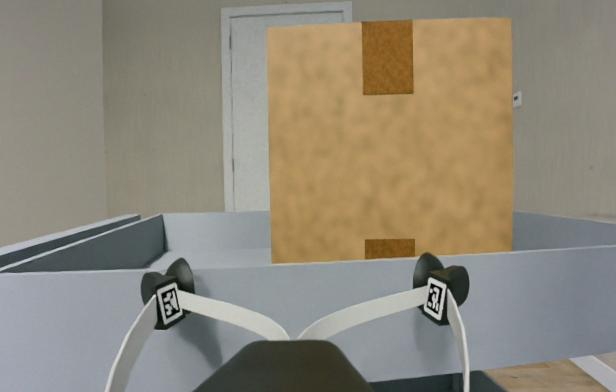

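>>> move:
  blocking: false
  r2: {"base":{"translate_m":-0.05}}

>>> wait:
  seconds: 1.5

>>> move:
  blocking: false
  r2: {"base":{"strafe_m":-0.09},"contact_limits":{"strafe_m":0.2}}

>>> wait:
  seconds: 2.5
  cameras: ["r2_head_camera","r2_wrist_camera","r2_head_left_camera"]

Scene clock: 1358.23 s.
move: r2 moving
r1: as last shown
r1.lidar_m: 5.00 0.32 0.25 - 0.25 0.25 0.56 1.17 1.16 2.75 2.94 4.22
r1.on_its_own: the wheels are slack since a contact_stop
r1.motor_effort: lift_m=+19(20) arm_m=+4(4) wheel_0=+0(1) wheel_1=+0(0) wheel_2=+0(0)
r1.servo_current: wrist_yaw_rad=52(65) wrist_pitch_rad=46(52) wrist_roll_rad=46(52) gripper_m=46(46)
r1.contact_limits: strafe_m 0.6
r1.wrist_depth_mm: - 135 - - 384 225 173 / - 123 145 - 392 229 175 / - 124 179 - 397 245 176 / 109 135 213 - 399 232 177 / 216 - - - 368 235 178 / 1008 1182 195 1182 191 236 179 / 759 759 768 153 373 209 178
r2.base_odometry: x=-6.067 y=-1.018 heading=-1.346
r2.turned_by_wheels: +0.000
r2.turned_by_imu: +0.000
r2.base_tilt: forward=-0.7 right=+0.1
r2.lidar_m: 0.47 0.50 1.79 1.53 1.60 2.01 1.95 1.75 1.31 1.26 1.35 0.54
r2.base_status: translate_m moving
r2.joint_positions: lift_m=+0.691 arm_m=+0.000 wrist_yaw_rad=-0.001 wrist_pitch_rad=+0.008 wrist_roll_rad=+0.002 gripper_m=+0.130
r2.joint_status: not commanded
r2.measured_speeds: translate_m=-0.108 strafe_m=+0.000 rotate_rad=-0.003 lift_m=+0.000 arm_m=+0.000 wrist_yaw_rad=+0.000 wrist_pitch_rad=+0.000 wrist_roll_rad=+0.000
r2.motor_effort: lift_m=+14(14) arm_m=+4(4) wheel_0=-5(9) wheel_1=-6(8) wheel_2=+8(12)
r2.servo_current: wrist_yaw_rad=52(59) wrist_pitch_rad=52(52) wrist_roll_rad=52(52) gripper_m=52(59)
r2.hand_pose: x=+0.4591 y=-0.0878 z=+0.8671 quat_wxyz=(+1.000, +0.001, +0.004, -0.001) (m; r2's base frame)
r2.wrist_depth_mm: - - - - - - - / - - - 382 370 366 - / - - - 387 375 368 - / - - - 387 379 373 - / 325 410 274 387 377 303 309 / 263 266 276 283 287 301 307 / 263 - 274 - - 788 1708
pictures: none

Scene clock: 1358.93 s.
earlier move: r2 done
r1.base_odometry: x=-2.023 y=-0.343 heading=-2.321
r1.turned_by_wheels: +0.000
r1.turned_by_imu: +0.000
r1.base_tilt: forward=-1.6 right=+1.2
r1.lidar_m: 5.01 0.31 0.25 - 0.25 0.25 0.59 1.20 1.20 2.76 2.92 4.19
r1.base_status: not commanded
r1.joint_positions: lift_m=+0.124 arm_m=+0.000 wrist_yaw_rad=+3.196 wrist_pitch_rad=+0.002 wrist_roll_rad=+0.000 gripper_m=+0.056
r1.joint_status: not commanded
r1.measured_speeds: all 0
r1.on_its_own: the wheels are slack since a contact_stop
r1.motor_effort: lift_m=+19(20) arm_m=+4(4) wheel_0=+0(1) wheel_1=+0(0) wheel_2=+0(0)
r1.servo_current: wrist_yaw_rad=65(65) wrist_pitch_rad=46(52) wrist_roll_rad=26(65) gripper_m=39(46)
r1.contact_limits: strafe_m 0.6
r1.hand_pose: x=-0.1218 y=+0.0716 z=+0.3019 quat_wxyz=(-0.027, -0.001, +0.000, +1.000) (m; r1's base frame)
r1.wrist_depth_mm: - 135 - - 387 226 174 / - 123 144 - 392 229 174 / - 124 179 - 397 245 176 / 109 135 213 - 399 234 177 / 215 - - - 368 236 179 / 991 1205 193 1182 191 235 178 / 759 759 750 153 375 210 178
r2.base_odometry: x=-6.071 y=-0.999 heading=-1.346
r2.turned_by_wheels: +0.000
r2.turned_by_imu: +0.000
r2.base_tilt: forward=-0.7 right=+0.0
r2.lidar_m: 0.49 0.51 1.82 1.52 1.62 2.02 1.93 1.77 1.31 1.24 1.34 0.57
r2.base_status: done
r2.joint_positions: lift_m=+0.691 arm_m=+0.000 wrist_yaw_rad=-0.001 wrist_pitch_rad=+0.008 wrist_roll_rad=+0.002 gripper_m=+0.130
r2.joint_status: not commanded
r2.measured_speeds: all 0
r2.motor_effort: lift_m=+14(14) arm_m=+5(5) wheel_0=-2(9) wheel_1=-2(8) wheel_2=+3(12)
r2.servo_current: wrist_yaw_rad=52(59) wrist_pitch_rad=52(52) wrist_roll_rad=52(72) gripper_m=52(59)
r2.hand_pose: x=+0.4591 y=-0.0878 z=+0.8671 quat_wxyz=(+1.000, +0.001, +0.004, -0.001) (m; r2's base frame)
r2.wrist_depth_mm: - - - - - - - / - - - 404 394 389 - / - - - 407 399 392 - / - - - 410 399 394 - / 327 399 297 307 317 327 332 / 283 285 296 304 213 327 334 / 291 304 - - - 809 1708
wait: 0.70 of 1.5 s (r2 has come to rest)
pictures: none

Scene clock: 1359.43 s.
move: r2 moving
r1: as last shown
r1.base_tilt: forward=-1.6 right=+1.3
r1.lidar_m: 5.00 0.33 0.25 - 0.25 0.25 0.57 1.21 1.17 2.76 2.92 4.20
r1.on_its_own: the wheels are slack since a contact_stop
r1.motor_effort: lift_m=+20(20) arm_m=+4(4) wheel_0=+0(1) wheel_1=+0(0) wheel_2=+0(0)
r1.servo_current: wrist_yaw_rad=52(65) wrist_pitch_rad=46(46) wrist_roll_rad=46(59) gripper_m=39(39)
r1.contact_limits: strafe_m 0.6
r1.wrist_depth_mm: - 135 - - 387 227 173 / - 122 145 - 392 229 174 / - 124 179 - 397 245 176 / 109 135 213 - 399 233 178 / 216 - - - 370 235 178 / 1025 1205 194 1182 191 235 179 / 759 759 759 153 373 208 179
r2.base_odometry: x=-6.106 y=-1.007 heading=-1.346
r2.turned_by_wheels: +0.000
r2.turned_by_imu: +0.000
r2.base_tilt: forward=-0.7 right=+0.0
r2.lidar_m: 0.51 0.51 1.85 1.57 1.65 2.01 1.92 1.70 1.28 1.22 1.31 0.58
r2.base_status: strafe_m moving
r2.joint_positions: lift_m=+0.691 arm_m=+0.000 wrist_yaw_rad=-0.001 wrist_pitch_rad=+0.008 wrist_roll_rad=+0.002 gripper_m=+0.130
r2.joint_status: not commanded
r2.measured_speeds: translate_m=+0.000 strafe_m=-0.141 rotate_rad=+0.001 lift_m=+0.000 arm_m=+0.000 wrist_yaw_rad=+0.000 wrist_pitch_rad=+0.000 wrist_roll_rad=+0.000
r2.motor_effort: lift_m=+14(14) arm_m=+5(5) wheel_0=+8(13) wheel_1=-10(12) wheel_2=+0(1)
r2.servo_current: wrist_yaw_rad=46(59) wrist_pitch_rad=52(59) wrist_roll_rad=39(52) gripper_m=52(52)
r2.contact_limits: strafe_m 0.2
r2.hand_pose: x=+0.4591 y=-0.0878 z=+0.8671 quat_wxyz=(+1.000, +0.001, +0.004, -0.001) (m; r2's base frame)
r2.wrist_depth_mm: - - - - - - - / - - - 399 392 - - / - - - 407 394 - - / - - - 407 399 - - / 351 469 304 314 322 329 334 / 286 291 301 310 196 330 342 / 291 - - - - 1708 1708
pictures: none

Scene clock: 1360.33 s.
earlier move: r2 done
r1.base_odometry: x=-2.023 y=-0.343 heading=-2.321
r1.turned_by_wheels: +0.000
r1.turned_by_imu: +0.000
r1.base_tilt: forward=-1.6 right=+1.3
r1.lidar_m: 5.01 0.31 0.25 - 0.25 0.26 0.57 1.21 1.18 2.76 2.94 4.20
r1.base_status: not commanded
r1.joint_positions: lift_m=+0.124 arm_m=+0.000 wrist_yaw_rad=+3.196 wrist_pitch_rad=+0.002 wrist_roll_rad=+0.000 gripper_m=+0.056
r1.joint_status: not commanded
r1.measured_speeds: all 0
r1.on_its_own: the wheels are slack since a contact_stop
r1.motor_effort: lift_m=+19(20) arm_m=+4(4) wheel_0=+0(1) wheel_1=+0(0) wheel_2=+0(0)
r1.servo_current: wrist_yaw_rad=39(72) wrist_pitch_rad=39(46) wrist_roll_rad=65(65) gripper_m=46(46)
r1.contact_limits: strafe_m 0.6
r1.hand_pose: x=-0.1218 y=+0.0716 z=+0.3019 quat_wxyz=(-0.027, -0.001, +0.000, +1.000) (m; r1's base frame)
r1.wrist_depth_mm: - 135 - - 387 226 173 / - 123 144 - 392 230 174 / - 124 179 - 397 244 176 / 109 135 213 - 402 233 177 / 216 - - - 370 234 178 / 991 1229 193 1182 191 235 179 / 750 750 750 154 375 208 179
r2.base_odometry: x=-6.159 y=-1.019 heading=-1.345
r2.turned_by_wheels: +0.000
r2.turned_by_imu: +0.000
r2.base_tilt: forward=-0.7 right=+0.1
r2.lidar_m: 0.51 0.52 1.89 1.60 1.72 2.01 1.92 1.62 1.20 1.17 1.23 0.56
r2.base_status: done
r2.joint_positions: lift_m=+0.691 arm_m=+0.000 wrist_yaw_rad=-0.001 wrist_pitch_rad=+0.008 wrist_roll_rad=+0.002 gripper_m=+0.130
r2.joint_status: not commanded
r2.measured_speeds: all 0
r2.motor_effort: lift_m=+14(14) arm_m=+4(5) wheel_0=+3(15) wheel_1=-2(12) wheel_2=+0(2)
r2.servo_current: wrist_yaw_rad=39(59) wrist_pitch_rad=52(59) wrist_roll_rad=39(59) gripper_m=52(59)
r2.contact_limits: strafe_m 0.2
r2.hand_pose: x=+0.4591 y=-0.0878 z=+0.8671 quat_wxyz=(+1.000, +0.001, +0.004, -0.001) (m; r2's base frame)
r2.wrist_depth_mm: - - - - - - - / - - 407 397 394 - - / - - 410 402 394 - - / - - 415 404 399 - - / 404 309 314 324 330 343 349 / 294 298 309 319 195 343 353 / 1661 - - - - 1756 377
wait: 0.90 of 2.5 s (r2 has come to rest)
pictures: r2_head_camera, r2_head_left_camera, r2_wrist_camera
Images, in order (width x height): r2_head_camera 420x560, r2_head_left_camera 420x672, r2_wrist_camera 616x392.

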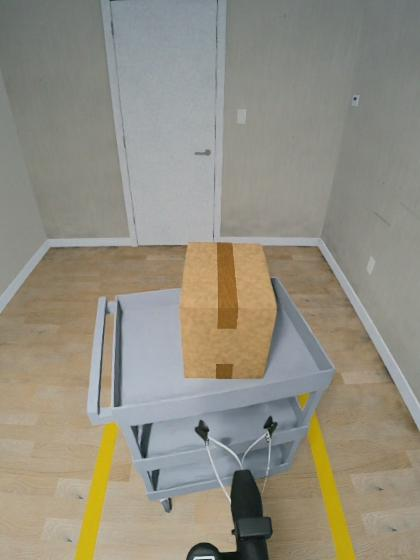

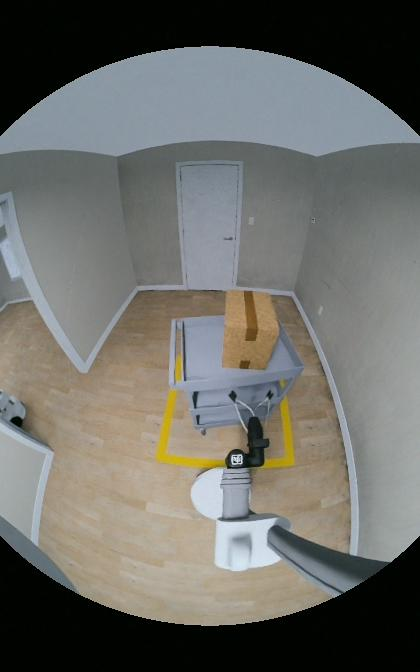

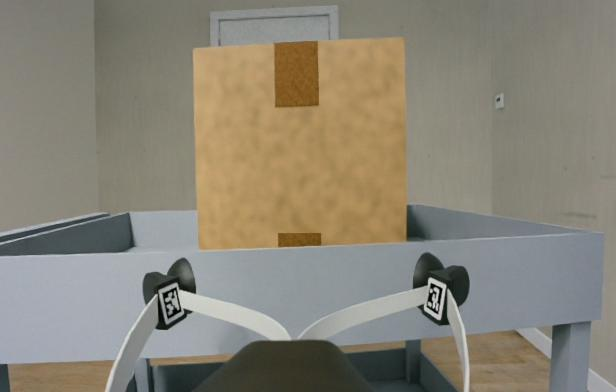

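>>> move:
  blocking: false
  r2: {"base":{"translate_m":0.08},"pace":"slow","contact_limits":{"translate_m":0.4}}

>>> wait:
  seconds: 3

>>> move:
  blocking: false
  r2: {"base":{"translate_m":0.16,"strafe_m":0.06},"pace":"slow","contact_limits":{"translate_m":0.4}}

>>> wait:
  seconds: 5
  cameras: ["r2_head_camera","r2_wrist_camera","r2_head_left_camera","r2_head_right_camera"]

Scene clock: 1370.10 s.
move: r2 moving
r1: as last shown
r1.base_tilt: forward=-1.6 right=+1.2
r1.lidar_m: 5.01 0.32 0.25 - 0.25 0.25 0.57 1.17 1.21 2.78 2.94 4.20
r1.on_its_own: the wheels are slack since a contact_stop
r1.motor_effort: lift_m=+19(20) arm_m=+4(4) wheel_0=+0(0) wheel_1=+0(0) wheel_2=+0(0)
r1.servo_current: wrist_yaw_rad=52(72) wrist_pitch_rad=39(46) wrist_roll_rad=26(65) gripper_m=39(46)
r1.contact_limits: strafe_m 0.6
r1.wrist_depth_mm: - 135 - - 387 226 173 / - 122 145 - 392 229 174 / - 124 179 - 397 244 176 / 109 135 213 - 402 232 178 / 216 - - - 373 235 178 / 991 1229 193 1182 191 235 179 / 750 759 759 153 370 208 179
r2.base_odometry: x=-6.156 y=-1.031 heading=-1.345
r2.turned_by_wheels: +0.000
r2.turned_by_imu: +0.000
r2.base_tilt: forward=-0.7 right=+0.0
r2.lidar_m: 0.49 0.51 1.88 1.61 1.72 2.01 1.94 1.65 1.23 1.17 1.23 0.55
r2.base_status: translate_m moving
r2.joint_positions: lift_m=+0.691 arm_m=+0.000 wrist_yaw_rad=-0.001 wrist_pitch_rad=+0.008 wrist_roll_rad=+0.002 gripper_m=+0.130
r2.joint_status: not commanded
r2.measured_speeds: translate_m=+0.048 strafe_m=+0.000 rotate_rad=-0.003 lift_m=+0.000 arm_m=+0.000 wrist_yaw_rad=+0.000 wrist_pitch_rad=+0.000 wrist_roll_rad=+0.000
r2.motor_effort: lift_m=+14(14) arm_m=+4(5) wheel_0=+6(8) wheel_1=+6(6) wheel_2=-9(11)
r2.servo_current: wrist_yaw_rad=46(52) wrist_pitch_rad=52(59) wrist_roll_rad=59(59) gripper_m=52(59)
r2.contact_limits: translate_m 0.4
r2.hand_pose: x=+0.4591 y=-0.0878 z=+0.8671 quat_wxyz=(+1.000, +0.001, +0.004, -0.001) (m; r2's base frame)
r2.wrist_depth_mm: - - - - - - - / - - 394 387 382 - - / - - 397 392 384 - - / - - 402 397 387 - - / 407 294 306 312 317 334 340 / 283 289 298 309 213 334 340 / 1618 - - - - 1756 375
pictures: none

Scene clock: 1371.67 s.
earlier move: r2 done
r1.base_odometry: x=-2.023 y=-0.343 heading=-2.321
r1.turned_by_wheels: +0.000
r1.turned_by_imu: +0.000
r1.base_tilt: forward=-1.6 right=+1.2
r1.lidar_m: 5.01 0.32 0.25 - 0.25 0.26 0.58 1.20 1.17 2.76 2.93 4.23
r1.base_status: not commanded
r1.joint_positions: lift_m=+0.124 arm_m=+0.000 wrist_yaw_rad=+3.196 wrist_pitch_rad=+0.002 wrist_roll_rad=+0.000 gripper_m=+0.056
r1.joint_status: not commanded
r1.measured_speeds: all 0
r1.on_its_own: the wheels are slack since a contact_stop
r1.motor_effort: lift_m=+20(20) arm_m=+4(4) wheel_0=+0(1) wheel_1=+0(0) wheel_2=+0(0)
r1.servo_current: wrist_yaw_rad=39(72) wrist_pitch_rad=39(52) wrist_roll_rad=46(65) gripper_m=39(46)
r1.contact_limits: strafe_m 0.6
r1.hand_pose: x=-0.1218 y=+0.0716 z=+0.3019 quat_wxyz=(-0.027, -0.001, +0.000, +1.000) (m; r1's base frame)
r1.wrist_depth_mm: - 135 - - 384 226 174 / - 122 145 - 394 229 175 / - 123 179 - 397 244 176 / 109 135 213 - 399 233 178 / 215 - - - 370 234 179 / 1008 1255 194 1182 191 234 179 / 759 759 759 153 373 208 178
r2.base_odometry: x=-6.141 y=-1.097 heading=-1.345
r2.turned_by_wheels: +0.000
r2.turned_by_imu: +0.000
r2.base_tilt: forward=-0.7 right=+0.1
r2.lidar_m: 0.45 0.47 1.83 1.63 1.70 2.07 2.01 1.63 1.24 1.20 1.25 0.52
r2.base_status: done
r2.joint_positions: lift_m=+0.691 arm_m=+0.000 wrist_yaw_rad=-0.001 wrist_pitch_rad=+0.008 wrist_roll_rad=+0.002 gripper_m=+0.130
r2.joint_status: not commanded
r2.measured_speeds: all 0
r2.motor_effort: lift_m=+14(14) arm_m=+4(5) wheel_0=+4(10) wheel_1=+5(7) wheel_2=-6(13)
r2.servo_current: wrist_yaw_rad=52(59) wrist_pitch_rad=46(59) wrist_roll_rad=39(65) gripper_m=52(59)
r2.contact_limits: translate_m 0.4
r2.hand_pose: x=+0.4591 y=-0.0878 z=+0.8671 quat_wxyz=(+1.000, +0.001, +0.004, -0.001) (m; r2's base frame)
r2.wrist_depth_mm: - - 345 332 324 - - / - - 345 334 322 - - / - - 343 334 325 - - / - - 349 338 327 - - / 469 580 351 338 327 265 271 / 242 245 251 255 259 267 271 / 244 247 253 - 264 - -
wait: 1.57 of 3 s (r2 has come to rest)
pictures: none

Scene clock: 1372.17 s.
move: r2 moving
r1: as last shown
r1.base_tilt: forward=-1.6 right=+1.3
r1.lidar_m: 5.03 0.34 0.25 - 0.25 0.25 0.57 1.18 1.18 2.77 2.92 4.20
r1.on_its_own: the wheels are slack since a contact_stop
r1.motor_effort: lift_m=+19(20) arm_m=+4(4) wheel_0=+0(0) wheel_1=+0(0) wheel_2=+0(0)
r1.servo_current: wrist_yaw_rad=46(65) wrist_pitch_rad=39(46) wrist_roll_rad=59(65) gripper_m=46(46)
r1.contact_limits: strafe_m 0.6
r1.wrist_depth_mm: - 135 - - 389 227 174 / - 123 144 - 392 229 175 / - 123 178 - 397 245 176 / 109 135 213 - 402 233 177 / 215 - - - 368 235 179 / 1008 1182 194 1205 191 236 179 / 750 768 750 153 375 209 178
r2.base_odometry: x=-6.134 y=-1.108 heading=-1.345
r2.turned_by_wheels: +0.000
r2.turned_by_imu: +0.000
r2.base_tilt: forward=-0.7 right=+0.0
r2.lidar_m: 0.45 0.47 1.84 1.63 1.72 2.08 2.02 1.64 1.24 1.19 1.25 0.50
r2.base_status: translate_m moving; strafe_m moving
r2.joint_positions: lift_m=+0.691 arm_m=+0.000 wrist_yaw_rad=-0.001 wrist_pitch_rad=+0.008 wrist_roll_rad=+0.002 gripper_m=+0.130
r2.joint_status: not commanded
r2.measured_speeds: translate_m=+0.049 strafe_m=+0.018 rotate_rad=+0.002 lift_m=+0.000 arm_m=+0.000 wrist_yaw_rad=+0.000 wrist_pitch_rad=+0.000 wrist_roll_rad=+0.000
r2.motor_effort: lift_m=+14(14) arm_m=+4(5) wheel_0=+5(8) wheel_1=+8(8) wheel_2=-13(14)
r2.servo_current: wrist_yaw_rad=39(65) wrist_pitch_rad=46(59) wrist_roll_rad=46(59) gripper_m=52(52)
r2.contact_limits: translate_m 0.4
r2.hand_pose: x=+0.4591 y=-0.0878 z=+0.8671 quat_wxyz=(+1.000, +0.001, +0.004, -0.001) (m; r2's base frame)
r2.wrist_depth_mm: - - 342 327 315 - - / - - 340 329 319 - - / - - 343 330 319 - - / - - 345 332 322 - - / 466 580 345 334 320 260 264 / 239 241 246 252 253 260 266 / 241 244 248 - 258 - -
pictures: none

Scene clock: 1374.60 s.
earlier move: r2 done
r1.base_odometry: x=-2.023 y=-0.343 heading=-2.321
r1.turned_by_wheels: +0.000
r1.turned_by_imu: +0.000
r1.base_tilt: forward=-1.6 right=+1.2
r1.lidar_m: 5.03 0.33 0.25 - 0.25 0.25 0.57 1.19 1.19 2.78 2.95 4.22
r1.base_status: not commanded
r1.joint_positions: lift_m=+0.124 arm_m=+0.000 wrist_yaw_rad=+3.196 wrist_pitch_rad=+0.002 wrist_roll_rad=+0.000 gripper_m=+0.056
r1.joint_status: not commanded
r1.measured_speeds: all 0
r1.on_its_own: the wheels are slack since a contact_stop
r1.motor_effort: lift_m=+20(20) arm_m=+4(4) wheel_0=-1(1) wheel_1=+0(1) wheel_2=+0(0)
r1.servo_current: wrist_yaw_rad=46(72) wrist_pitch_rad=46(52) wrist_roll_rad=39(72) gripper_m=46(52)
r1.contact_limits: strafe_m 0.6
r1.hand_pose: x=-0.1218 y=+0.0716 z=+0.3019 quat_wxyz=(-0.027, -0.001, +0.000, +1.000) (m; r1's base frame)
r1.wrist_depth_mm: - 134 - - 387 227 173 / - 123 144 - 389 229 175 / - 124 178 - 397 244 176 / 109 135 213 - 402 233 177 / 215 - - - 368 234 178 / 1025 1229 195 1160 191 236 179 / 759 759 750 153 373 208 179
r2.base_odometry: x=-6.047 y=-1.239 heading=-1.345
r2.turned_by_wheels: +0.000
r2.turned_by_imu: +0.001
r2.base_tilt: forward=-0.7 right=+0.0
r2.lidar_m: 0.47 0.50 1.70 1.58 1.63 2.25 2.16 1.72 1.26 1.25 1.30 0.48
r2.base_status: done
r2.joint_positions: lift_m=+0.691 arm_m=+0.000 wrist_yaw_rad=-0.005 wrist_pitch_rad=+0.008 wrist_roll_rad=+0.002 gripper_m=+0.130
r2.joint_status: not commanded
r2.measured_speeds: all 0
r2.motor_effort: lift_m=+14(14) arm_m=+4(5) wheel_0=+5(10) wheel_1=+5(10) wheel_2=-7(15)
r2.servo_current: wrist_yaw_rad=46(65) wrist_pitch_rad=52(59) wrist_roll_rad=46(59) gripper_m=59(59)
r2.contact_limits: translate_m 0.4
r2.hand_pose: x=+0.4588 y=-0.0887 z=+0.8671 quat_wxyz=(+1.000, +0.001, +0.004, -0.002) (m; r2's base frame)
r2.wrist_depth_mm: - - - 336 307 - - / - - 366 336 309 - - / - - 366 338 312 - - / - - 368 338 312 - - / 377 496 364 338 310 236 - / 273 266 254 250 242 236 233 / - - 259 - 245 239 234
wait: 2.43 of 5 s (r2 has come to rest)
pictures: r2_head_camera, r2_head_left_camera, r2_head_right_camera, r2_wrist_camera
Images, in order (width x height): r2_head_camera 420x560, r2_head_left_camera 420x672, r2_head_right_camera 420x672, r2_wrist_camera 616x392.

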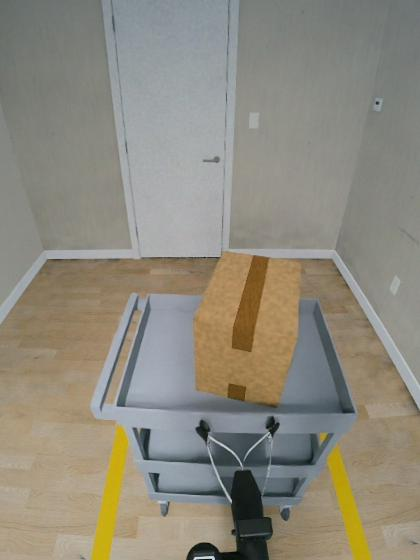

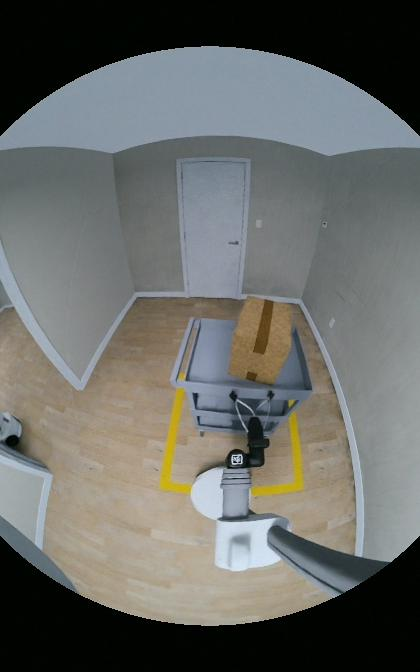

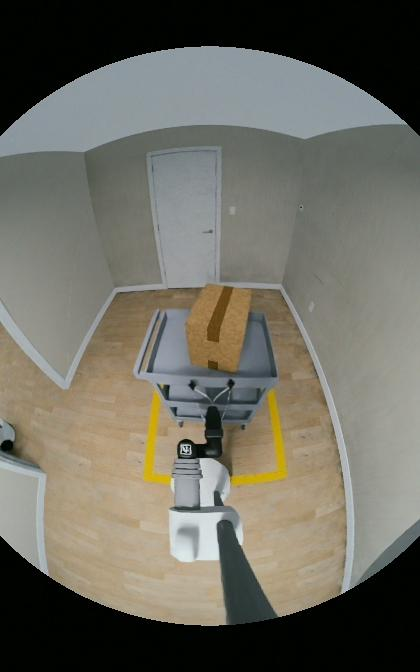

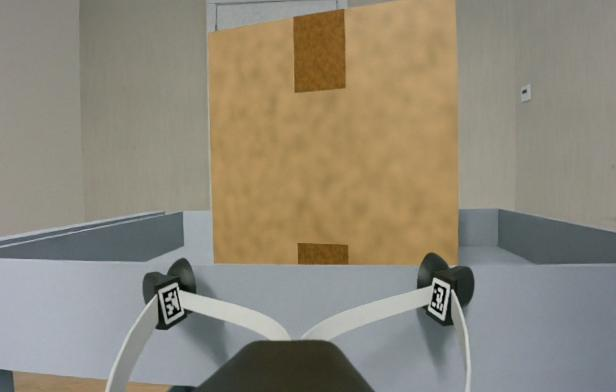

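>>> move:
  blocking: false
  r2: {"base":{"translate_m":-0.6}}

>>> wait:
  seconds: 5
  cameras: ["r2_head_camera","r2_wrist_camera","r2_head_left_camera","r2_head_right_camera"]

Scene clock: 1381.20 s.
move: r2 moving
r1: as last shown
r1.base_tilt: forward=-1.6 right=+1.3
r1.lidar_m: 5.01 0.34 0.25 - 0.25 0.25 0.57 1.21 1.20 2.77 2.93 4.19
r1.on_its_own: the wheels are slack since a contact_stop
r1.motor_effort: lift_m=+20(20) arm_m=+4(4) wheel_0=+0(1) wheel_1=+0(0) wheel_2=+0(0)
r1.servo_current: wrist_yaw_rad=52(65) wrist_pitch_rad=46(46) wrist_roll_rad=65(65) gripper_m=39(46)
r1.contact_limits: strafe_m 0.6
r1.wrist_depth_mm: - 135 - - 387 227 173 / - 123 145 - 389 229 174 / - 124 178 - 397 245 176 / 109 135 213 - 402 232 177 / 216 - - - 370 235 178 / 1008 1205 194 1160 191 235 179 / 768 750 750 154 377 209 179
r2.base_odometry: x=-6.054 y=-1.209 heading=-1.345
r2.turned_by_wheels: +0.000
r2.turned_by_imu: +0.000
r2.base_tilt: forward=-0.6 right=+0.1
r2.lidar_m: 0.49 0.52 1.72 1.59 1.63 2.23 2.14 1.75 1.27 1.24 1.30 0.51
r2.base_status: translate_m moving
r2.joint_positions: lift_m=+0.691 arm_m=+0.000 wrist_yaw_rad=-0.003 wrist_pitch_rad=+0.008 wrist_roll_rad=+0.002 gripper_m=+0.130
r2.joint_status: not commanded
r2.measured_speeds: translate_m=-0.120 strafe_m=-0.001 rotate_rad=-0.002 lift_m=+0.000 arm_m=+0.000 wrist_yaw_rad=+0.000 wrist_pitch_rad=+0.000 wrist_roll_rad=+0.000
r2.motor_effort: lift_m=+14(14) arm_m=+4(4) wheel_0=-9(10) wheel_1=-8(8) wheel_2=+12(12)
r2.servo_current: wrist_yaw_rad=59(59) wrist_pitch_rad=46(52) wrist_roll_rad=46(65) gripper_m=46(59)
r2.hand_pose: x=+0.4590 y=-0.0882 z=+0.8671 quat_wxyz=(+1.000, +0.001, +0.004, -0.001) (m; r2's base frame)
r2.wrist_depth_mm: - - - 375 332 - - / - - - 362 332 - - / - - - 364 336 - - / - - - 366 338 - - / 384 488 387 359 332 262 - / 306 296 282 276 267 258 255 / 334 1661 287 - - - -
pictures: none

Scene clock: 1384.20 s.
earlier move: r2 done
r1.base_odometry: x=-2.023 y=-0.343 heading=-2.321
r1.turned_by_wheels: +0.000
r1.turned_by_imu: +0.000
r1.base_tilt: forward=-1.6 right=+1.3
r1.lidar_m: 5.01 0.30 0.25 - 0.25 0.27 0.57 1.20 1.21 2.78 2.93 4.20
r1.base_status: not commanded
r1.joint_positions: lift_m=+0.124 arm_m=+0.000 wrist_yaw_rad=+3.196 wrist_pitch_rad=+0.002 wrist_roll_rad=+0.000 gripper_m=+0.056
r1.joint_status: not commanded
r1.measured_speeds: all 0
r1.on_its_own: the wheels are slack since a contact_stop
r1.motor_effort: lift_m=+19(20) arm_m=+4(4) wheel_0=+0(1) wheel_1=+0(0) wheel_2=+0(0)
r1.servo_current: wrist_yaw_rad=39(72) wrist_pitch_rad=39(52) wrist_roll_rad=52(65) gripper_m=46(46)
r1.contact_limits: strafe_m 0.6
r1.hand_pose: x=-0.1218 y=+0.0716 z=+0.3019 quat_wxyz=(-0.027, -0.001, +0.000, +1.000) (m; r1's base frame)
r1.wrist_depth_mm: - 135 - - 387 226 173 / - 123 145 - 392 229 175 / - 123 179 - 399 245 176 / 109 135 213 - 402 233 178 / 216 - - - 370 234 178 / 1025 1229 193 1160 191 236 178 / 750 768 750 153 373 210 179
r2.base_odometry: x=-6.181 y=-0.654 heading=-1.345
r2.turned_by_wheels: +0.000
r2.turned_by_imu: +0.000
r2.base_tilt: forward=-0.6 right=+0.1
r2.lidar_m: 1.07 2.18 2.07 1.56 1.67 1.66 1.57 1.66 1.27 1.22 1.29 1.06
r2.base_status: done
r2.joint_positions: lift_m=+0.691 arm_m=+0.000 wrist_yaw_rad=-0.003 wrist_pitch_rad=+0.008 wrist_roll_rad=+0.002 gripper_m=+0.130
r2.joint_status: not commanded
r2.measured_speeds: all 0
r2.motor_effort: lift_m=+14(14) arm_m=+4(5) wheel_0=-2(10) wheel_1=-3(10) wheel_2=+3(13)
r2.servo_current: wrist_yaw_rad=39(59) wrist_pitch_rad=52(59) wrist_roll_rad=46(65) gripper_m=52(59)
r2.hand_pose: x=+0.4590 y=-0.0882 z=+0.8671 quat_wxyz=(+1.000, +0.001, +0.004, -0.001) (m; r2's base frame)
r2.wrist_depth_mm: - - - - - - - / - - - - - - - / - - - 946 - - - / - - - 931 1182 - - / - - - - - - - / - - 201 164 192 - - / 1808 1756 1618 - - 1756 1661
wait: 3.00 of 5 s (r2 has come to rest)
pictures: r2_head_camera, r2_head_left_camera, r2_head_right_camera, r2_wrist_camera
Images, in order (width x height): r2_head_camera 420x560, r2_head_left_camera 420x672, r2_head_right_camera 420x672, r2_wrist_camera 616x392.

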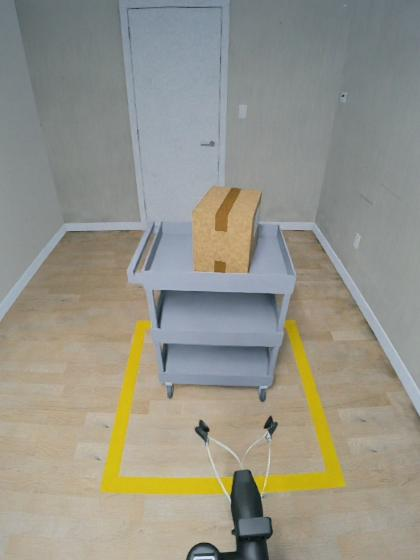

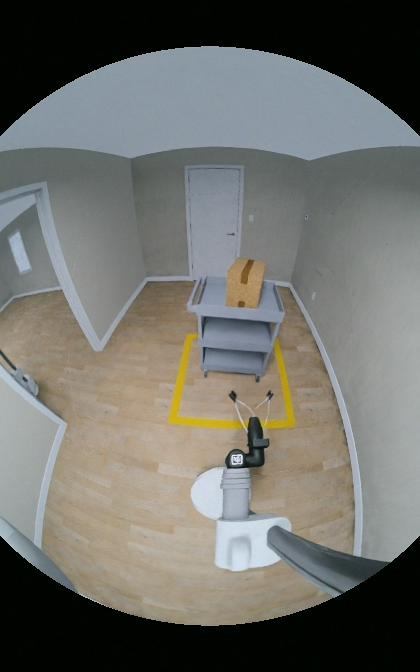

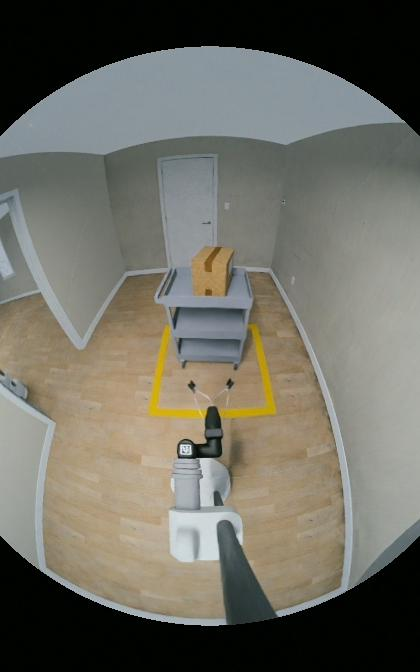

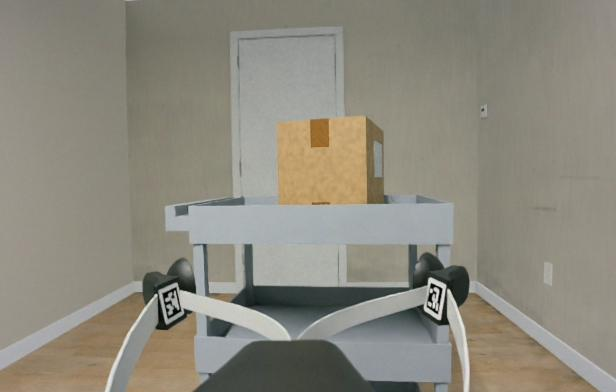

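>>> zoom_image:
  camera: "r2_head_camera"
  region: [90, 300, 350, 500]

>>> zoom_image:
  camera: "r2_head_right_camera"
  region: [140, 240, 290, 430]

Scaled by 1.938 from the camera's 420x560 image, which has a finer 1200x1600 frame.

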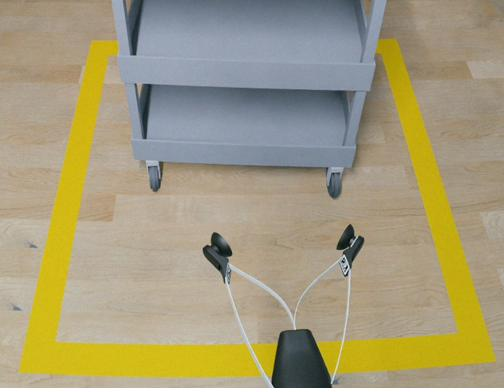

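Scaled by 2.653 from the camera's 420x672 image, which has a finer 600x960 frame.

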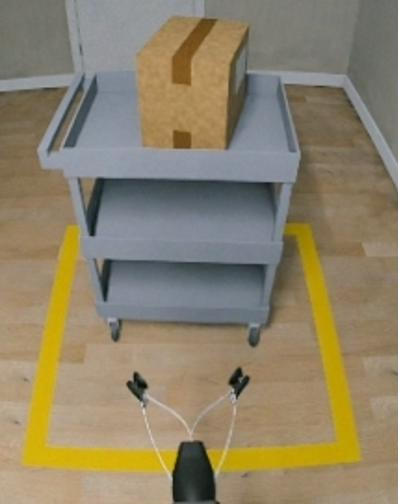

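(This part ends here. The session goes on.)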